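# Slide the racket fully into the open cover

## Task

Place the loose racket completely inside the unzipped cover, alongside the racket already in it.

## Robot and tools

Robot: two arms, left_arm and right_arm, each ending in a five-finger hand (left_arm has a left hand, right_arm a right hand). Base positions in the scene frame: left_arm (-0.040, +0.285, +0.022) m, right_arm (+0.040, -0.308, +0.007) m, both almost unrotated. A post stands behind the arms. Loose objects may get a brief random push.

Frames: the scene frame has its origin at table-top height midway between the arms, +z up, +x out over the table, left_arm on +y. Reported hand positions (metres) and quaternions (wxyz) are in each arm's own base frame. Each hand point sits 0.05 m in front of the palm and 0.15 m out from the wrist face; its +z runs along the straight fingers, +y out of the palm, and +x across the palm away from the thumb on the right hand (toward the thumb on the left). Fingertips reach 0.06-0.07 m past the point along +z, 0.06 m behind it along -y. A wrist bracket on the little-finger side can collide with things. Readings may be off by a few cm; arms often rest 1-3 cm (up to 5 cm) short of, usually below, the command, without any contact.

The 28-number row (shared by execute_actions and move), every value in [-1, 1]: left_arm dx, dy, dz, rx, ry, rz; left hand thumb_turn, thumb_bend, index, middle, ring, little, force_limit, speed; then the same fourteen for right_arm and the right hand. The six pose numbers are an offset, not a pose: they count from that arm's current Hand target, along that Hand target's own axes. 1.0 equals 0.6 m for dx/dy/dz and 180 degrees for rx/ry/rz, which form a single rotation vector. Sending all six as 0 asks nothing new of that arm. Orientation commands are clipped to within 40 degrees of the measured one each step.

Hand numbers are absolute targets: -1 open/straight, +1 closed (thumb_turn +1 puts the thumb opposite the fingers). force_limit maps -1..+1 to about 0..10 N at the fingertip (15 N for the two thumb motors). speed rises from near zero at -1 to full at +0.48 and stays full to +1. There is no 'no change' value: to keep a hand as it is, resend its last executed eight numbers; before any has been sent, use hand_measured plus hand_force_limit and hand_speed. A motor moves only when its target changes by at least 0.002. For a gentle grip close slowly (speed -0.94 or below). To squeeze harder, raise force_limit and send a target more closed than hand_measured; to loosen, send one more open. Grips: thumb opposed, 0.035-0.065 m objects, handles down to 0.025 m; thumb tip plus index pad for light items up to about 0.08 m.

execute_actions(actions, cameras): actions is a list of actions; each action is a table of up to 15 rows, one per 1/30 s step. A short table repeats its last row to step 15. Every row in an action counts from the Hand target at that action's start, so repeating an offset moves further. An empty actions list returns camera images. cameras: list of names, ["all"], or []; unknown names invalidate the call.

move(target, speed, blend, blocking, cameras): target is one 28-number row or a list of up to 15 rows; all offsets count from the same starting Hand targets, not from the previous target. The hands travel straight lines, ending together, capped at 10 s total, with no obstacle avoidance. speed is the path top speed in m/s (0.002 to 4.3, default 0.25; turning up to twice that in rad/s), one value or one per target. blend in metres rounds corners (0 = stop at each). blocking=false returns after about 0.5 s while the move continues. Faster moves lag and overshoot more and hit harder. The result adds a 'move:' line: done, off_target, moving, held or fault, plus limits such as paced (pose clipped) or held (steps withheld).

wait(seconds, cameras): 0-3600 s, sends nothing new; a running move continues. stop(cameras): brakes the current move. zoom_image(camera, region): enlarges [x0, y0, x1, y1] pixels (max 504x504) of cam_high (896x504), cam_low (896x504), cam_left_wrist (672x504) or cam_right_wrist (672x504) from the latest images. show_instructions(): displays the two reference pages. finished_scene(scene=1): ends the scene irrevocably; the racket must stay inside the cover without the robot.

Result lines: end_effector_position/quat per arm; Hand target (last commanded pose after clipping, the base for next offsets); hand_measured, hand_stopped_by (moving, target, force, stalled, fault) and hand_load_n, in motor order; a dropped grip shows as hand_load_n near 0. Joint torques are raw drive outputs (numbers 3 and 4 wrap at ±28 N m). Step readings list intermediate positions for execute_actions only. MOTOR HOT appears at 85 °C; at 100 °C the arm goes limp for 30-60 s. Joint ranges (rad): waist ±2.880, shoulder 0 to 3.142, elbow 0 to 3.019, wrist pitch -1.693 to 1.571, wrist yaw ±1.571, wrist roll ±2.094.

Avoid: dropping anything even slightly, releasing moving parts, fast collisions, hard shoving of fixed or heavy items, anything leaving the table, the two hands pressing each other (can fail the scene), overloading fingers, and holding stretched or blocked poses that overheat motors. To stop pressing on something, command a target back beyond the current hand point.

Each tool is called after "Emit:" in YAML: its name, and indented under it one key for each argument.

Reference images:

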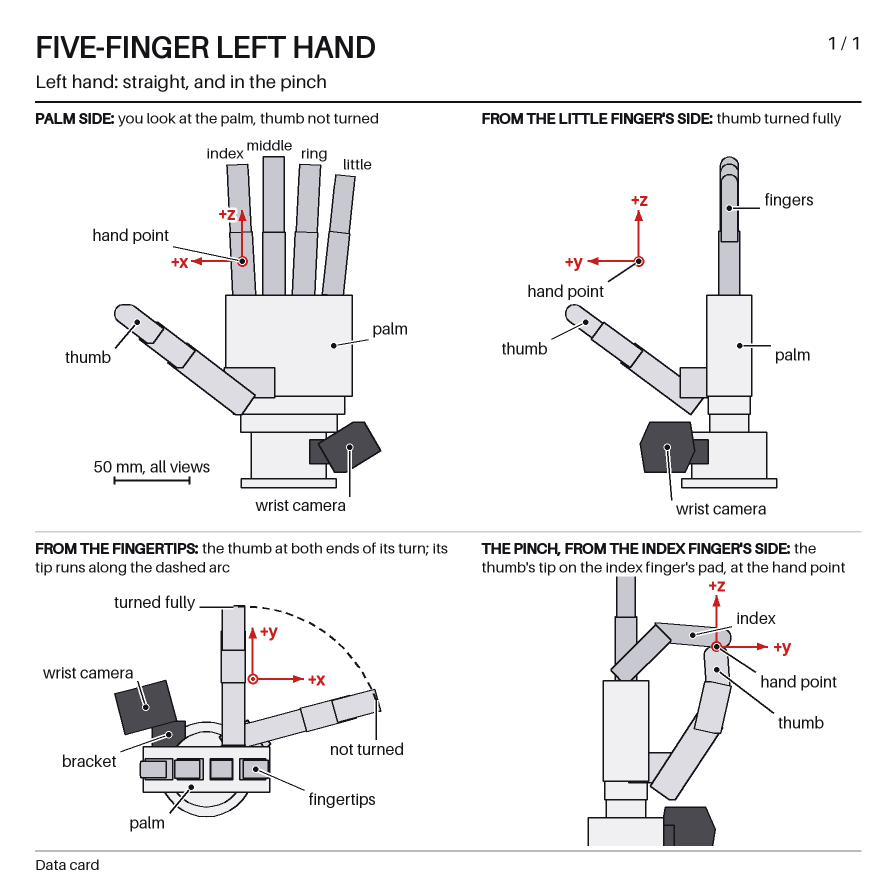

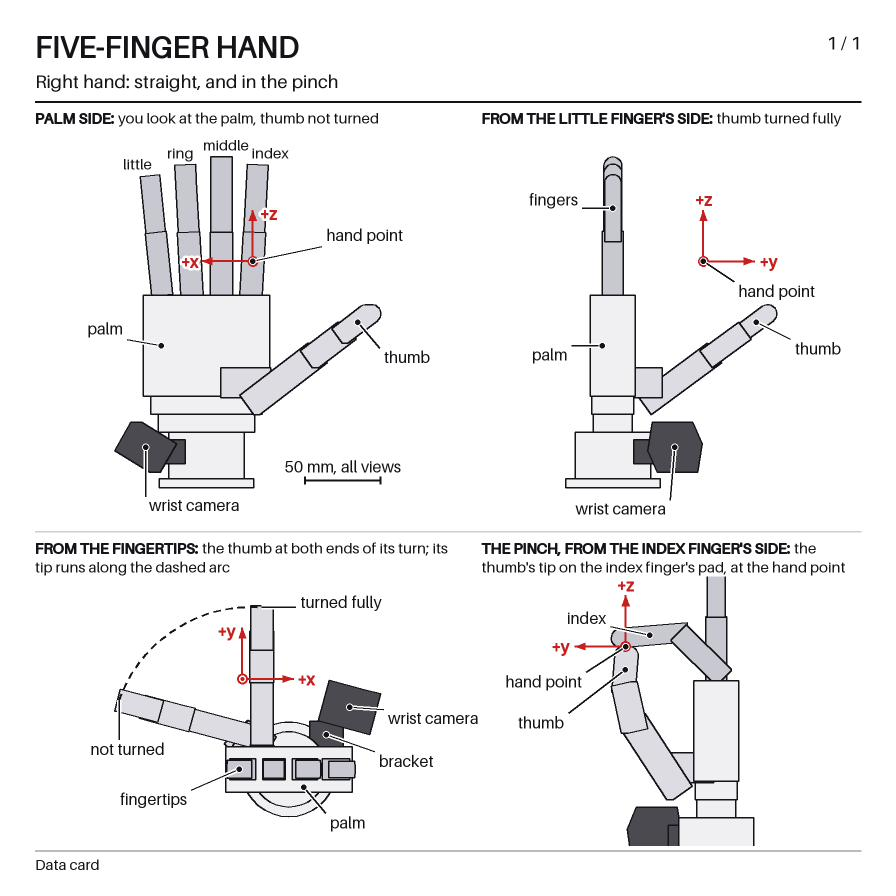

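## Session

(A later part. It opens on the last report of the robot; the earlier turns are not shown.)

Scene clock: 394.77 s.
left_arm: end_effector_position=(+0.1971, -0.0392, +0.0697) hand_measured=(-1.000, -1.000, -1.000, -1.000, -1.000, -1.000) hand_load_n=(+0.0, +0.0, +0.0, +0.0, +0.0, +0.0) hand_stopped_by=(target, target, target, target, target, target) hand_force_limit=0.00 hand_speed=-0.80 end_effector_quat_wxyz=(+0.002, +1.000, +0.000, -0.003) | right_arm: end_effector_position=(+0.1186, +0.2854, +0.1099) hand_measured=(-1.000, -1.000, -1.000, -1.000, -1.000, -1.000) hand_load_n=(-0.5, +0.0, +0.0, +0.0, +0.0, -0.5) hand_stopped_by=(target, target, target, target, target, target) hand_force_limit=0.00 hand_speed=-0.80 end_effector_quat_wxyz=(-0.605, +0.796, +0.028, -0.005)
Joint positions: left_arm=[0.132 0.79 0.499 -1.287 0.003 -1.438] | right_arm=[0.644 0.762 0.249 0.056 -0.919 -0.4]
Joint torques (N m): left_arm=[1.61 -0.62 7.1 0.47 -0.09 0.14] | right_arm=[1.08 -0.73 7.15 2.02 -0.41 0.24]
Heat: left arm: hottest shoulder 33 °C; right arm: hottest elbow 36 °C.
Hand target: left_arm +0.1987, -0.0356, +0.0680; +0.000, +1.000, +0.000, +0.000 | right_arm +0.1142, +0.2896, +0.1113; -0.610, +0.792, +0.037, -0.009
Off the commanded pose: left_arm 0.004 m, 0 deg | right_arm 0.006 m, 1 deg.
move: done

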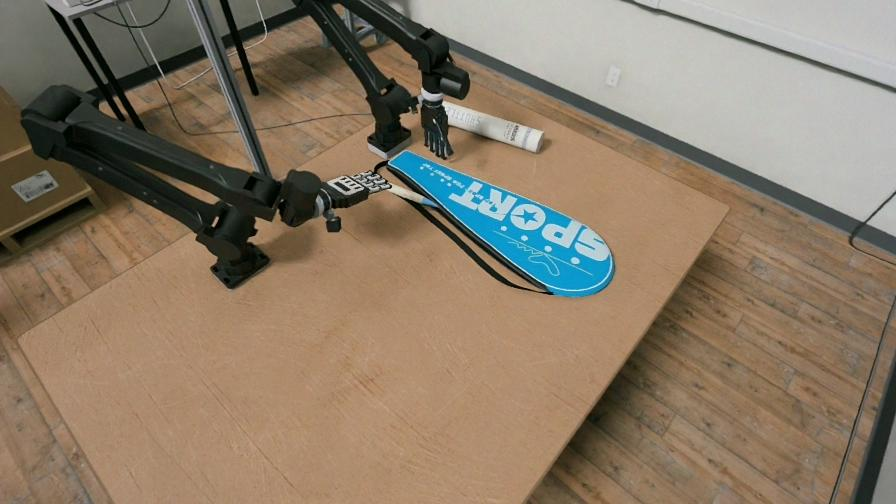

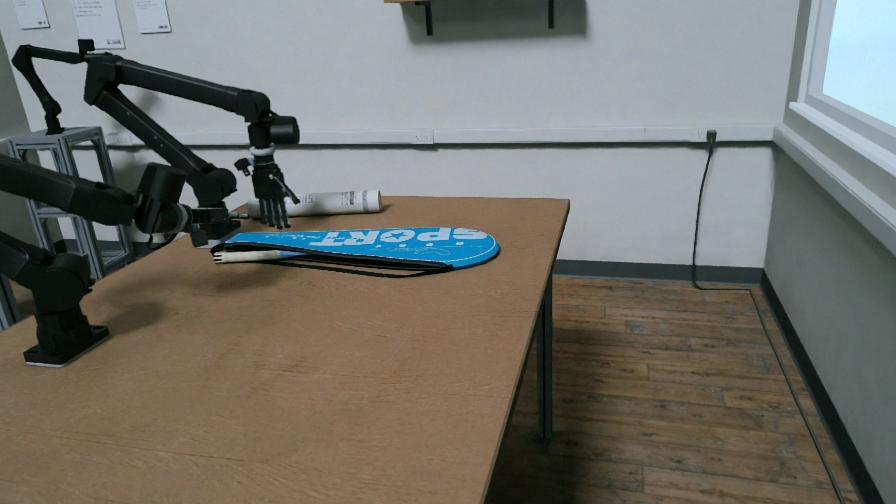

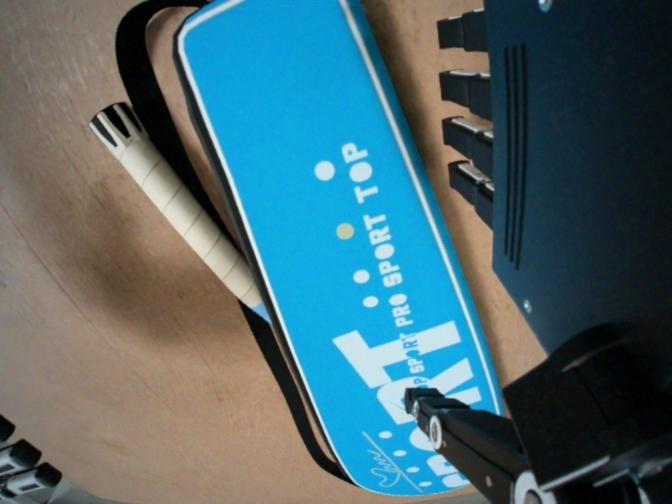

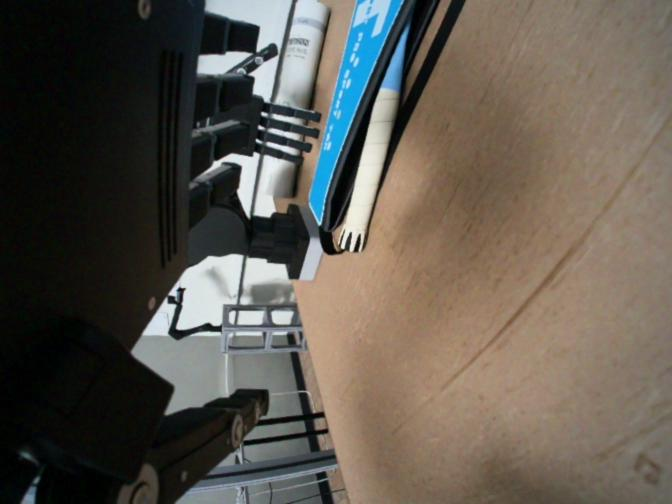

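Emit:
move:
  target: [0,0.0133,0.02,0,0,0,-1,-1,-1,-1,-1,-1,0,-0.8,-0.121,0.085,0.057,-0.111,-0.0254,-0.0119,-1,-1,-1,-1,-1,-1,0,-0.8]
  speed: 0.1
  cameras: ["all"]

Emit:
zoom_image:
  camera: "cam_high"
  region: [340, 60, 520, 240]

Scene clock: 412.07 s.
left_arm: end_effector_position=(+0.1960, -0.0414, +0.0572) hand_measured=(-1.000, -1.000, -1.000, -1.000, -1.000, -1.000) hand_load_n=(+0.0, +0.0, +0.0, +0.0, +0.5, +0.0) hand_stopped_by=(target, target, target, target, target, target) hand_force_limit=0.00 hand_speed=-0.80 end_effector_quat_wxyz=(+0.002, +1.000, +0.000, -0.004) | right_arm: end_effector_position=(+0.0377, +0.2876, +0.0314) hand_measured=(-1.000, -1.000, -1.000, -1.000, -1.000, -1.000) hand_load_n=(-0.5, +0.0, +0.0, +0.0, +0.0, +0.0) hand_stopped_by=(target, target, target, target, target, target) hand_force_limit=0.00 hand_speed=-0.80 end_effector_quat_wxyz=(-0.450, +0.890, +0.073, -0.027)
Joint positions: left_arm=[0.12 0.802 0.47 -1.246 0.003 -1.451] | right_arm=[1.121 0.84 0.249 -0.135 -0.466 -0.402]
Joint torques (N m): left_arm=[0.03 -0.73 6.98 0.49 -0.07 -0.17] | right_arm=[0.97 -1.14 10.76 0.59 -0.11 0.23]
Heat: left arm: hottest elbow 33 °C; right arm: hottest elbow 35 °C.
Hand target: left_arm +0.1986, -0.0436, +0.0560; +0.000, +1.000, -0.001, +0.000 | right_arm +0.0420, +0.3045, +0.0511; -0.461, +0.884, +0.077, -0.023
Off the commanded pose: left_arm 0.004 m, 0 deg | right_arm 0.026 m, 2 deg.
move: off_target (right_arm)

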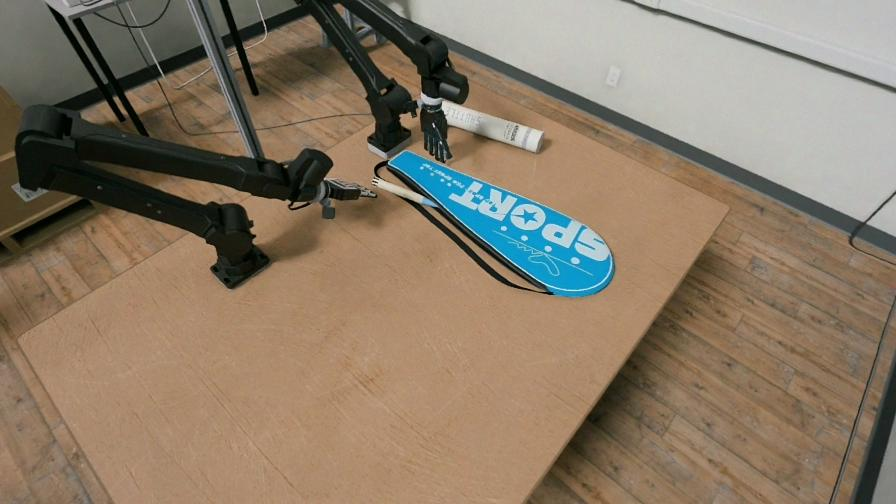

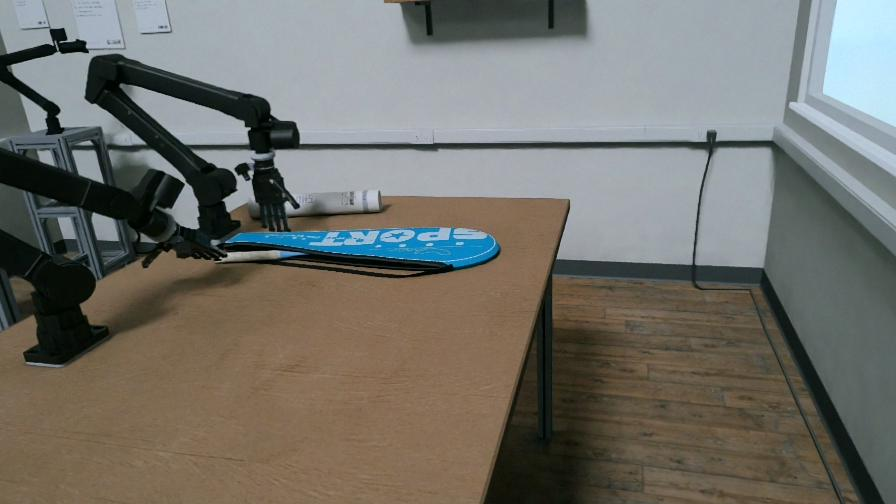

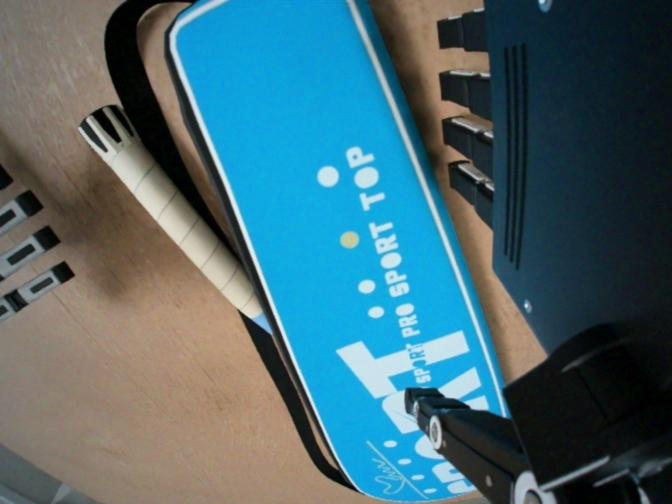

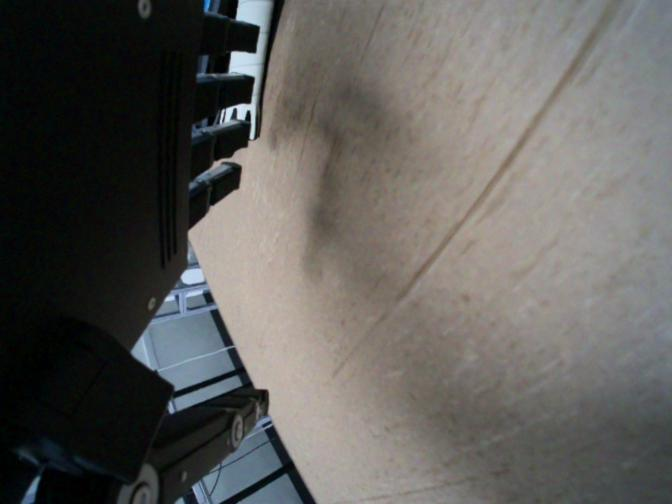

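Scaled by 2.800 from the camera's image (finer frame: 1280x720).

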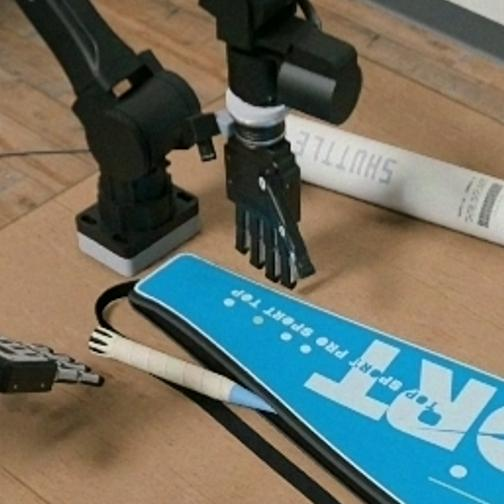

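Emit:
move:
  target: [0,0.012,0,0,0,0,-1,-1,-1,-1,-1,-1,0,-0.8,0,0.0375,0.0263,0,0,0,-1,-1,-1,-1,-1,-1,0,-0.8]
  speed: 0.05
  cameras: ["all"]

Emit:
zoom_image:
  camera: "cam_low"
  region: [120, 160, 340, 290]

Emit:
zoom_image:
  camera: "cam_high"
  region: [340, 100, 480, 240]

Scene clock: 417.43 s.
left_arm: end_effector_position=(+0.1967, -0.0486, +0.0572) hand_measured=(-1.000, -1.000, -1.000, -1.000, -1.000, -1.000) hand_load_n=(+0.0, +0.0, +0.0, +0.0, +0.0, +0.0) hand_stopped_by=(target, target, target, target, target, target) hand_force_limit=0.00 hand_speed=-0.80 end_effector_quat_wxyz=(+0.002, +1.000, -0.001, -0.004) | right_arm: end_effector_position=(+0.0431, +0.2987, +0.0203) hand_measured=(-1.000, -1.000, -1.000, -1.000, -1.000, -1.000) hand_load_n=(+0.0, +0.0, +0.0, +0.0, +0.0, +0.0) hand_stopped_by=(target, target, target, target, target, target) hand_force_limit=0.00 hand_speed=-0.80 end_effector_quat_wxyz=(-0.453, +0.888, +0.074, -0.025)
Joint positions: left_arm=[0.077 0.802 0.47 -1.246 0.003 -1.493] | right_arm=[1.121 0.94 0.249 -0.028 -0.466 -0.402]
Joint torques (N m): left_arm=[0.09 -0.91 6.9 0.42 -0.07 -0.18] | right_arm=[0.79 -1.73 6.78 1.96 -0.17 0.21]
Heat: left arm: hottest shoulder 32 °C; right arm: hottest elbow 36 °C.
Hand target: left_arm +0.1986, -0.0508, +0.0560; +0.000, +1.000, -0.001, +0.000 | right_arm +0.0428, +0.3047, +0.0236; -0.461, +0.884, +0.077, -0.023
Off the commanded pose: left_arm 0.003 m, 0 deg | right_arm 0.007 m, 1 deg.
move: done

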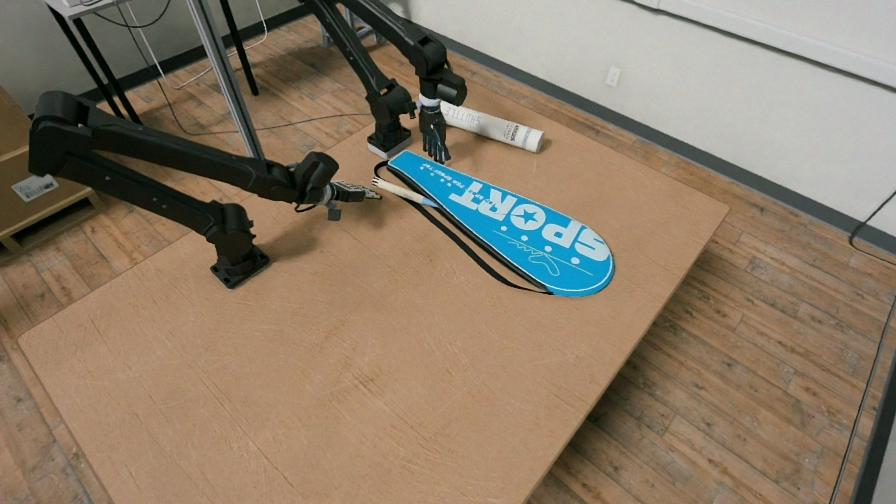

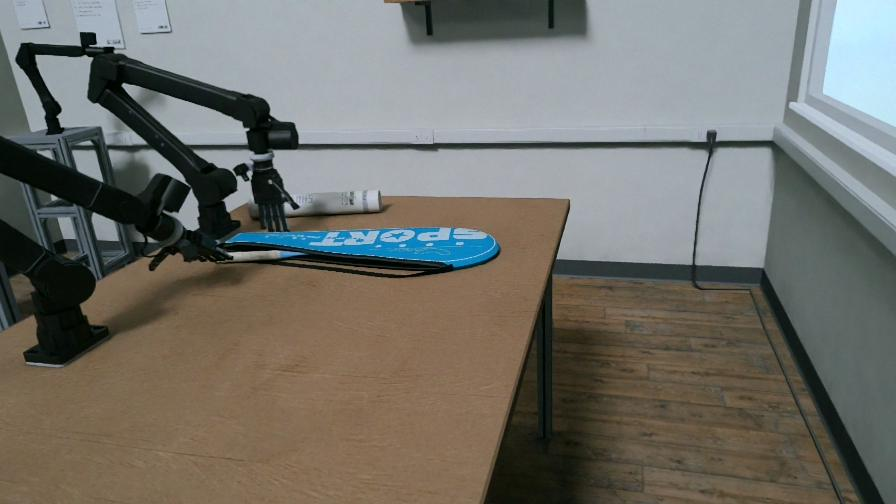

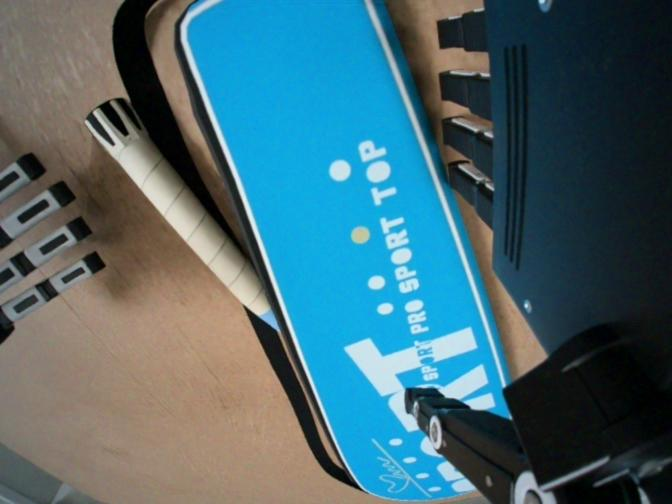

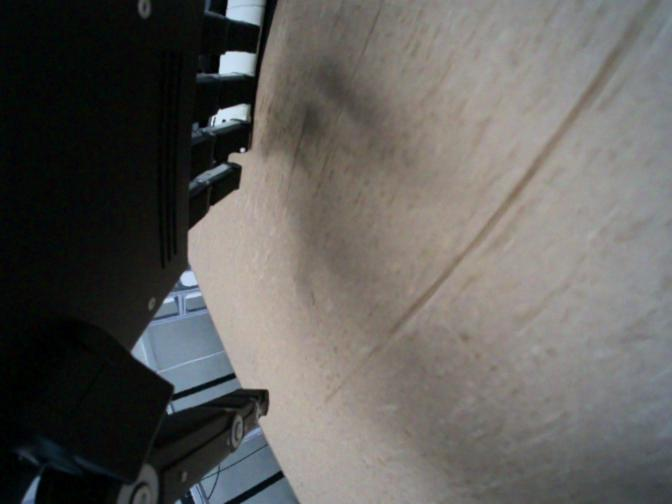

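Scaled by 2.291 from the camera's image (finer frame: 1280x720).

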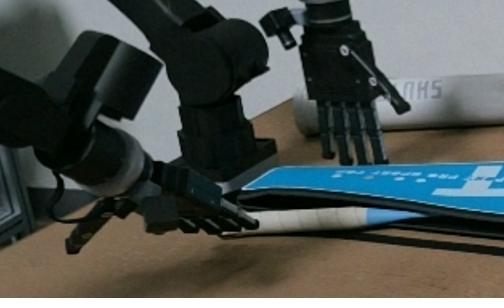

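Scaled by 3.600 from the camera's image (finer frame: 1280x720).

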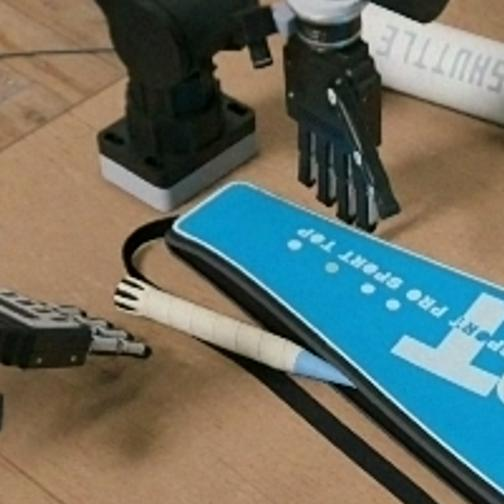

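Emit:
move:
  target: [0,0.0133,0,0,0,0,-1,-1,-1,-1,-1,-1,0,-0.8,0,0.0246,0.0172,0,0,0,-1,-1,-1,-1,-1,-1,0,-0.8]
  speed: 0.05
  cameras: ["all"]

Emit:
zoom_image:
  camera: "cam_low"
  region: [120, 160, 340, 290]

Emit:
zoom_image:
  camera: "cam_high"
  region: [340, 100, 480, 240]

Scene clock: 425.00 s.
left_arm: end_effector_position=(+0.1973, -0.0555, +0.0570) hand_measured=(-1.000, -1.000, -1.000, -1.000, -1.000, -1.000) hand_load_n=(+0.0, +0.0, +0.0, -0.5, +0.0, +0.0) hand_stopped_by=(target, target, target, target, target, target) hand_force_limit=0.00 hand_speed=-0.80 end_effector_quat_wxyz=(+0.000, +1.000, +0.002, -0.004) | right_arm: end_effector_position=(+0.0442, +0.3010, +0.0044) hand_measured=(-1.000, -1.000, -1.000, -1.000, -1.000, -1.000) hand_load_n=(+0.0, +0.0, +0.0, +0.0, +0.0, +0.0) hand_stopped_by=(target, target, target, target, target, target) hand_force_limit=0.00 hand_speed=-0.80 end_effector_quat_wxyz=(-0.454, +0.887, +0.075, -0.024)
Joint positions: left_arm=[0.031 0.802 0.47 -1.246 0.001 -1.543] | right_arm=[1.121 1.02 0.226 0.079 -0.466 -0.402]
Joint torques (N m): left_arm=[-0.15 -1.03 6.87 0.42 0.05 -0.18] | right_arm=[0.62 -2.02 5.91 2.02 -0.24 0.2]
Heat: left arm: hottest shoulder 32 °C; right arm: hottest elbow 36 °C.
Hand target: left_arm +0.1986, -0.0587, +0.0560; +0.000, +1.000, +0.000, +0.000 | right_arm +0.0434, +0.3048, +0.0056; -0.461, +0.884, +0.077, -0.023
Off the commanded pose: left_arm 0.004 m, 0 deg | right_arm 0.004 m, 1 deg.
move: done

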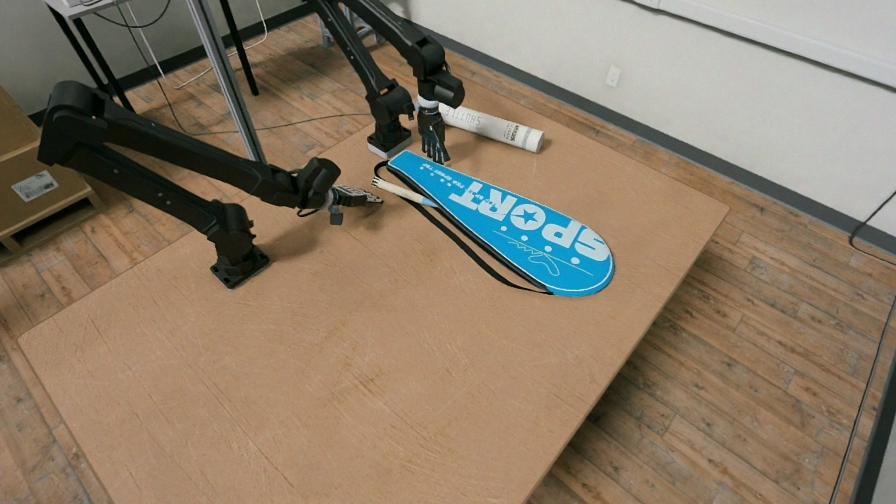

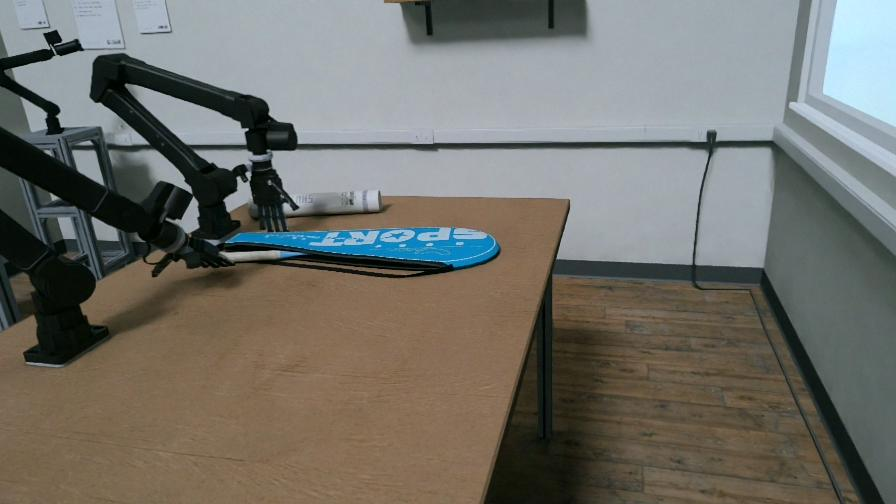

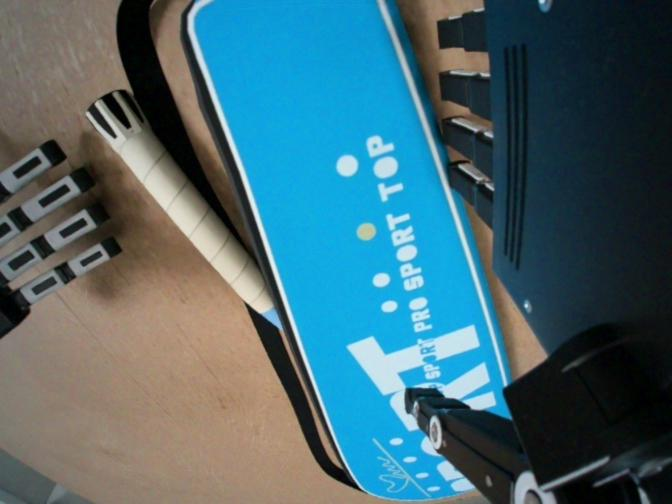

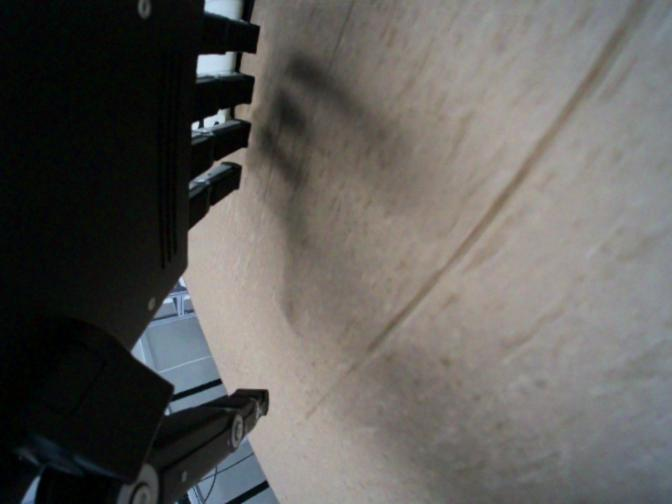

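Scaled by 2.291 from the camera's image (finer frame: 1280x720).

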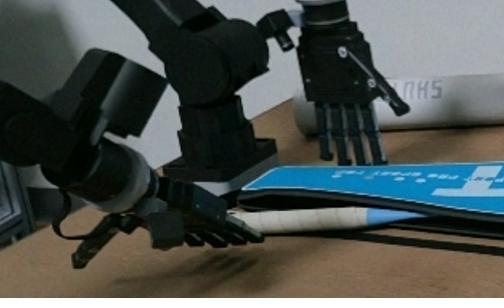

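Scaled by 3.600 from the camera's image (finer frame: 1280x720).

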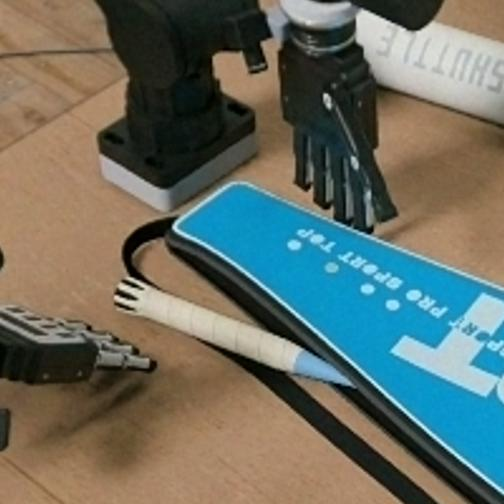

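Emit:
move:
  target: [0,0.005,0,0,0,0,-1,-1,-1,-1,-1,-1,0,-0.8,0.0203,-0.066,0.0942,0,0,0,-1,-1,-1,-1,-1,-1,0,-0.8]
  speed: 0.05
  cameras: ["all"]

Emit:
zoom_image:
  camera: "cam_low"
  region: [120, 160, 340, 290]

Emit:
zoom_image:
  camera: "cam_high"
  region: [340, 100, 480, 240]

Scene clock: 431.23 s.
left_arm: end_effector_position=(+0.1974, -0.0578, +0.0569) hand_measured=(-1.000, -1.000, -1.000, -1.000, -1.000, -1.000) hand_load_n=(+0.0, -0.5, +0.0, +0.0, +0.0, +0.0) hand_stopped_by=(target, target, target, target, target, target) hand_force_limit=0.00 hand_speed=-0.80 end_effector_quat_wxyz=(-0.001, +1.000, +0.003, -0.004) | right_arm: end_effector_position=(+0.0429, +0.3493, -0.0067) hand_measured=(-1.000, -1.000, -1.000, -1.000, -1.000, -1.000) hand_load_n=(+0.0, +0.0, +0.0, +0.0, +0.0, +0.0) hand_stopped_by=(target, target, target, target, target, target) hand_force_limit=0.00 hand_speed=-0.80 end_effector_quat_wxyz=(-0.444, +0.893, +0.069, -0.028)
Joint positions: left_arm=[0.014 0.802 0.47 -1.246 -0.002 -1.562] | right_arm=[1.212 1.245 0.325 0.209 -0.392 -0.331]
Joint torques (N m): left_arm=[-0.21 -0.97 6.86 0.42 0.13 -0.13] | right_arm=[1.26 -3.02 8.88 1.69 0.16 0.23]
Heat: left arm: hottest shoulder 32 °C; right arm: hottest elbow 36 °C.
Hand target: left_arm +0.1986, -0.0617, +0.0559; +0.000, +1.000, -0.001, +0.000 | right_arm +0.0446, +0.3749, +0.0060; -0.461, +0.884, +0.077, -0.023
Off the commanded pose: left_arm 0.004 m, 1 deg | right_arm 0.029 m, 2 deg.
move: off_target (right_arm)

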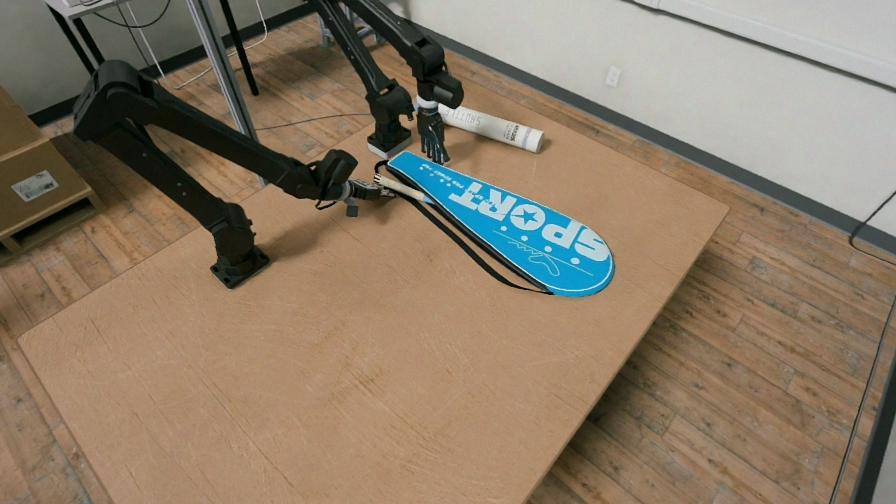

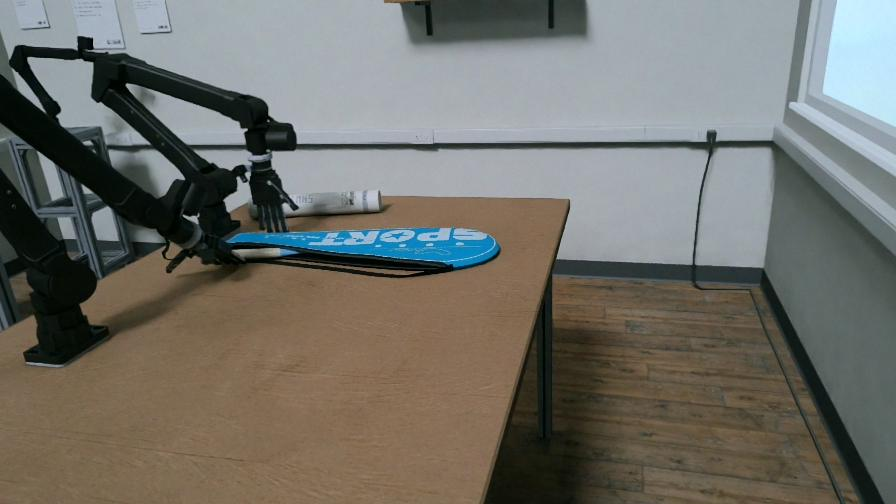

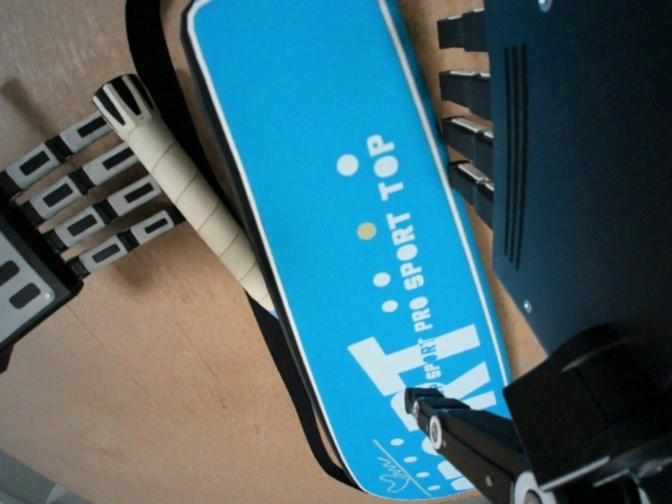

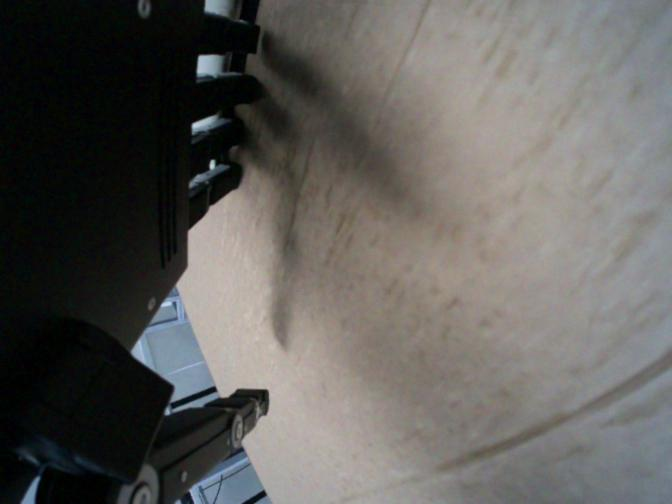

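Scaled by 2.291 from the camera's image (finer frame: 1280x720).

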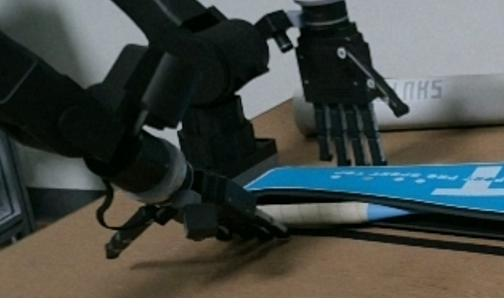

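Scaled by 3.600 from the camera's image (finer frame: 1280x720).

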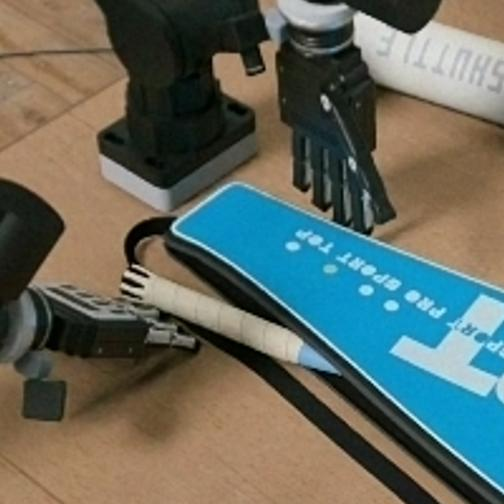

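Emit:
move:
  target: [0,0,0,0,0,0,-1,-1,-1,-1,-1,-1,0,-0.8,0.0087,-0.0365,0.0346,0,0,0,-1,-1,-1,-1,-1,-1,0,-0.8]
  speed: 0.04
  cameras: ["all"]

Emit:
zoom_image:
  camera: "cam_low"
  region: [120, 160, 340, 290]

Emit:
zoom_image:
  camera: "cam_high"
  region: [340, 100, 480, 240]

Scene clock: 436.83 s.
left_arm: end_effector_position=(+0.1974, -0.0578, +0.0569) hand_measured=(-1.000, -1.000, -1.000, -1.000, -1.000, -1.000) hand_load_n=(+0.0, +0.0, +0.0, +0.0, +0.0, +0.0) hand_stopped_by=(target, target, target, target, target, target) hand_force_limit=0.00 hand_speed=-0.80 end_effector_quat_wxyz=(-0.001, +1.000, +0.003, -0.004) | right_arm: end_effector_position=(+0.0426, +0.3765, -0.0047) hand_measured=(-1.000, -1.000, -1.000, -1.000, -1.000, -1.000) hand_load_n=(+0.0, +0.0, +0.5, +0.0, +0.0, +0.0) hand_stopped_by=(target, target, target, target, target, target) hand_force_limit=0.00 hand_speed=-0.80 end_effector_quat_wxyz=(-0.441, +0.894, +0.070, -0.029)
Joint positions: left_arm=[0.014 0.802 0.47 -1.246 -0.002 -1.562] | right_arm=[1.248 1.316 0.396 0.209 -0.364 -0.311]
Joint torques (N m): left_arm=[-0.09 -0.97 6.86 0.42 0.12 -0.13] | right_arm=[0.97 -4.31 9.31 1.52 0.06 0.23]
Heat: left arm: hottest shoulder 32 °C; right arm: hottest elbow 36 °C.
Hand target: left_arm +0.1986, -0.0617, +0.0559; +0.000, +1.000, -0.001, +0.000 | right_arm +0.0450, +0.4049, +0.0121; -0.461, +0.884, +0.077, -0.023
Off the commanded pose: left_arm 0.004 m, 1 deg | right_arm 0.033 m, 3 deg.
move: off_target (right_arm)

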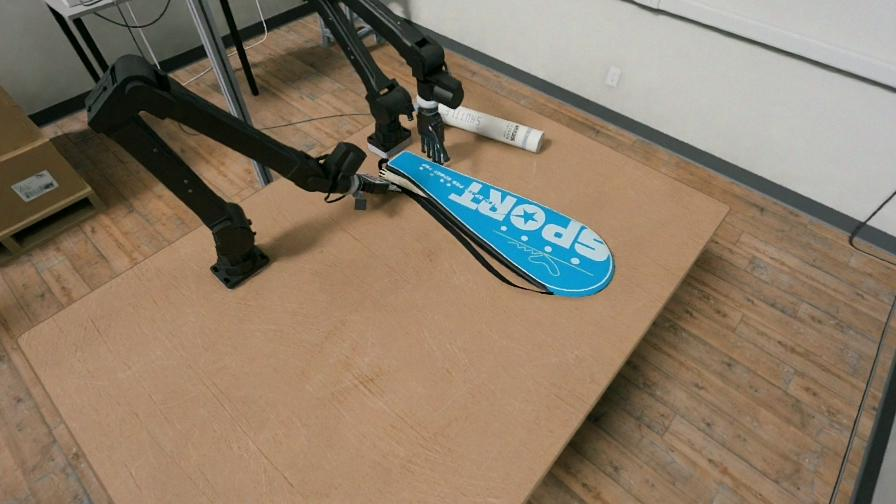

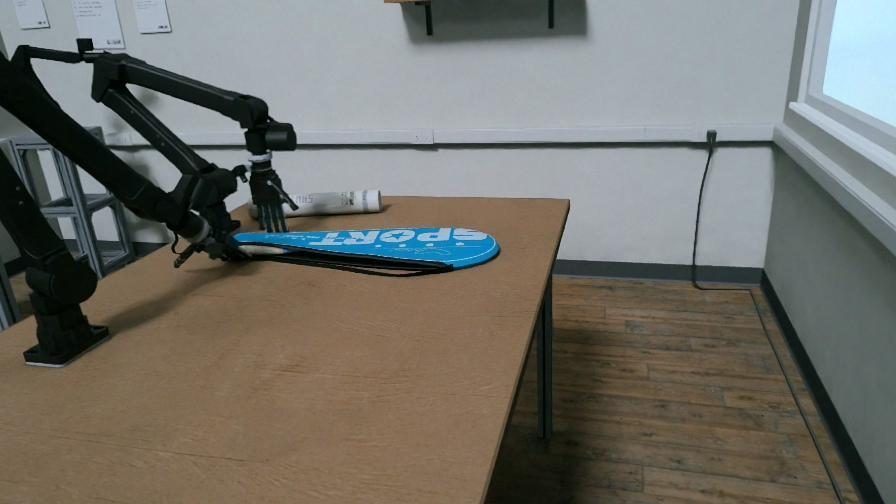

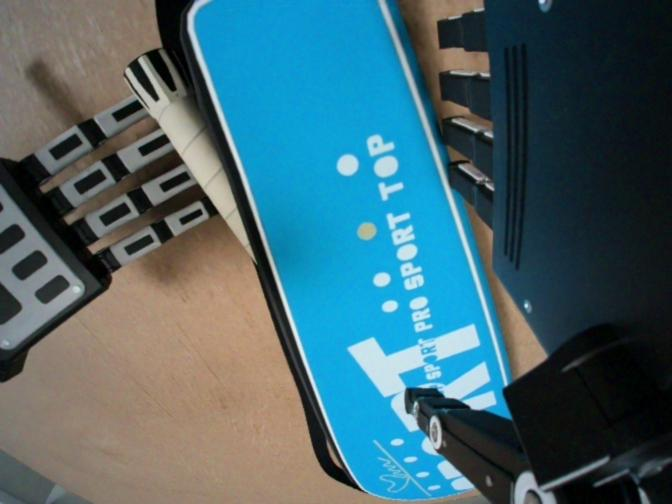

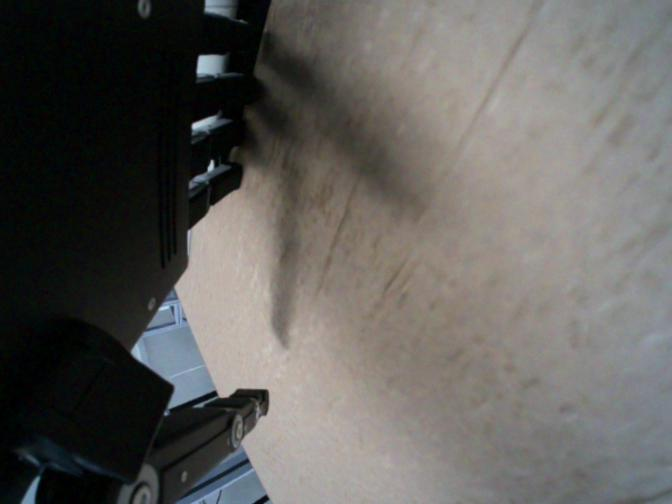

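Scaled by 2.291 from the camera's image (finer frame: 1280x720).

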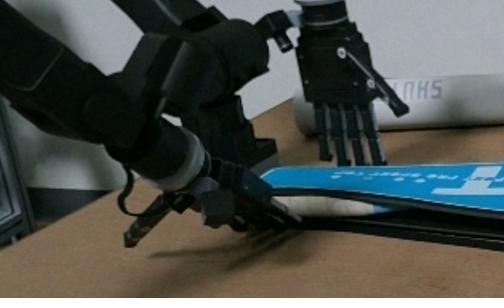

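Scaled by 3.600 from the camera's image (finer frame: 1280x720).

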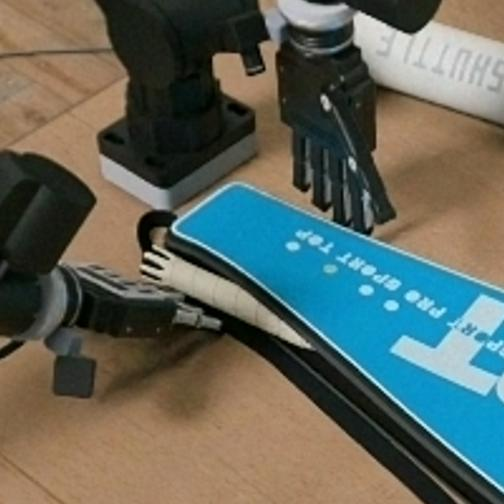

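Emit:
move:
  target: [0,0,0,0,0,0,-1,-1,-1,-1,-1,-1,0,-0.8,0.0087,-0.03,0.0385,0,0,0,-1,-1,-1,-1,-1,-1,0,-0.8]
  speed: 0.04
  cameras: ["all"]

Emit:
zoom_image:
  camera: "cam_left_wrist"
  region: [60, 0, 340, 330]

Emit:
zoom_image:
  camera: "cam_high"
  region: [340, 100, 480, 240]

Scene clock: 442.63 s.
left_arm: end_effector_position=(+0.1976, -0.0568, +0.0566) hand_measured=(-1.000, -1.000, -1.000, -1.000, -1.000, -1.000) hand_load_n=(+0.0, +0.0, +0.0, +0.0, +0.0, +0.0) hand_stopped_by=(target, target, target, target, target, target) hand_force_limit=0.00 hand_speed=-0.80 end_effector_quat_wxyz=(-0.003, +1.000, +0.004, -0.004) | right_arm: end_effector_position=(+0.0452, +0.4010, -0.0023) hand_measured=(-1.000, -1.000, -1.000, -1.000, -1.000, -1.000) hand_load_n=(+0.0, +0.0, -0.5, +0.0, +0.0, +0.0) hand_stopped_by=(target, target, target, target, target, target) hand_force_limit=0.00 hand_speed=-0.80 end_effector_quat_wxyz=(-0.440, +0.895, +0.067, -0.028)
Joint positions: left_arm=[0.014 0.802 0.47 -1.246 -0.007 -1.566] | right_arm=[1.267 1.374 0.459 0.209 -0.346 -0.293]
Joint torques (N m): left_arm=[-0.09 -1.03 6.87 0.42 0.35 -0.11] | right_arm=[1.49 -4.37 10.02 1.61 0.18 0.22]
Heat: left arm: hottest shoulder 32 °C; right arm: hottest elbow 36 °C.
Hand target: left_arm +0.1986, -0.0617, +0.0560; +0.000, +1.000, +0.000, +0.000 | right_arm +0.0455, +0.4346, +0.0138; -0.461, +0.884, +0.077, -0.023
Off the commanded pose: left_arm 0.005 m, 1 deg | right_arm 0.037 m, 3 deg.
move: off_target (right_arm)

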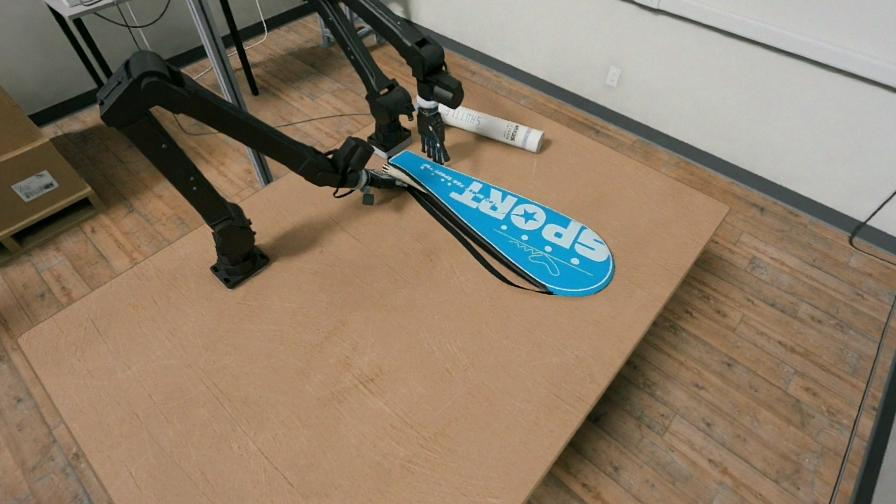

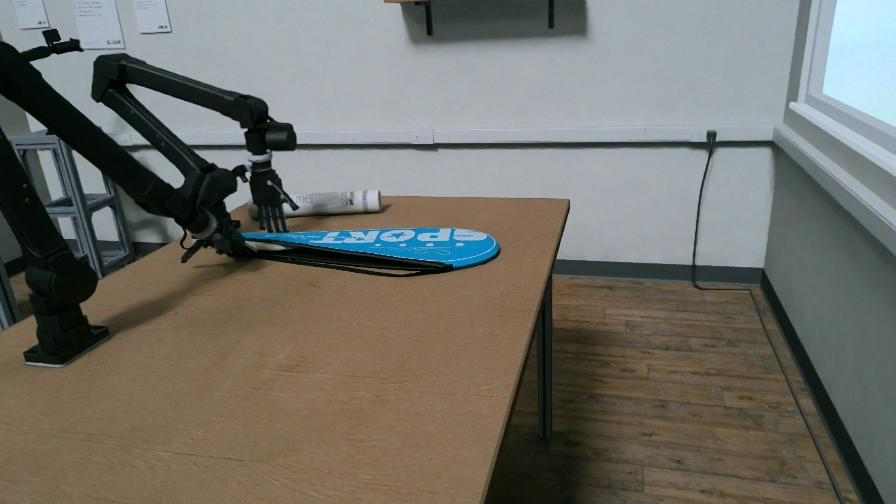

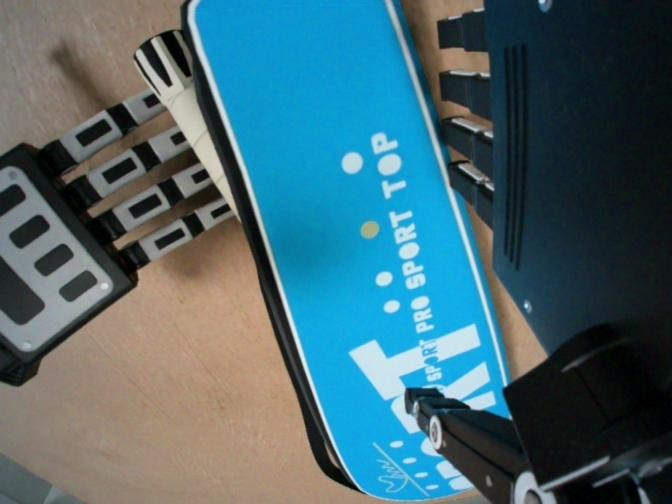

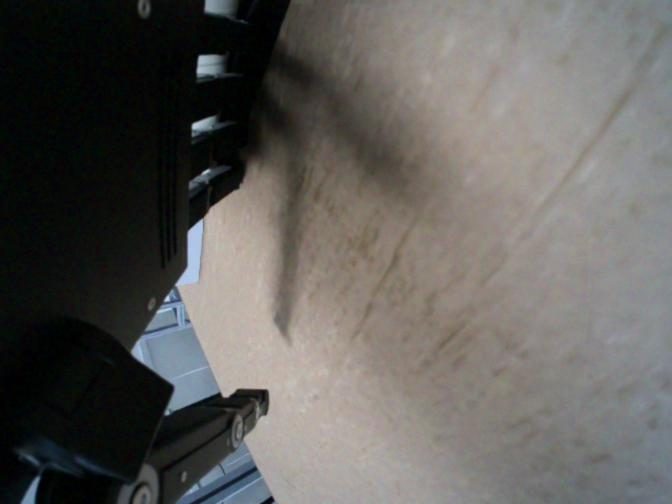

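Scaled by 1.527 from the camera's image (finer frame: 960x720).

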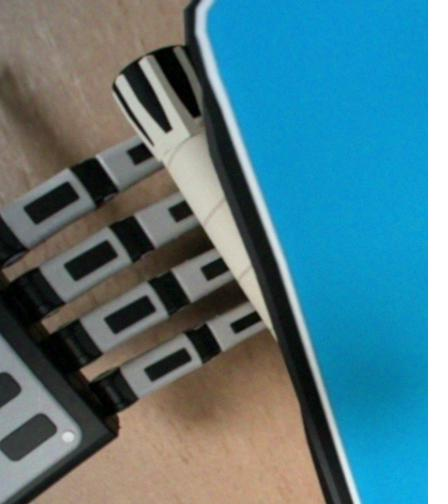

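Scaled by 3.600 from the camera's image (finer frame: 1280x720).

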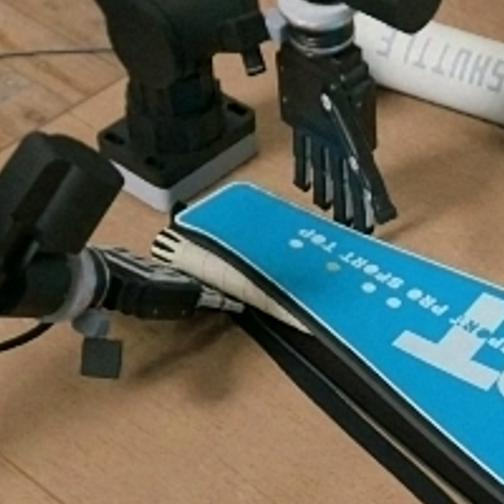

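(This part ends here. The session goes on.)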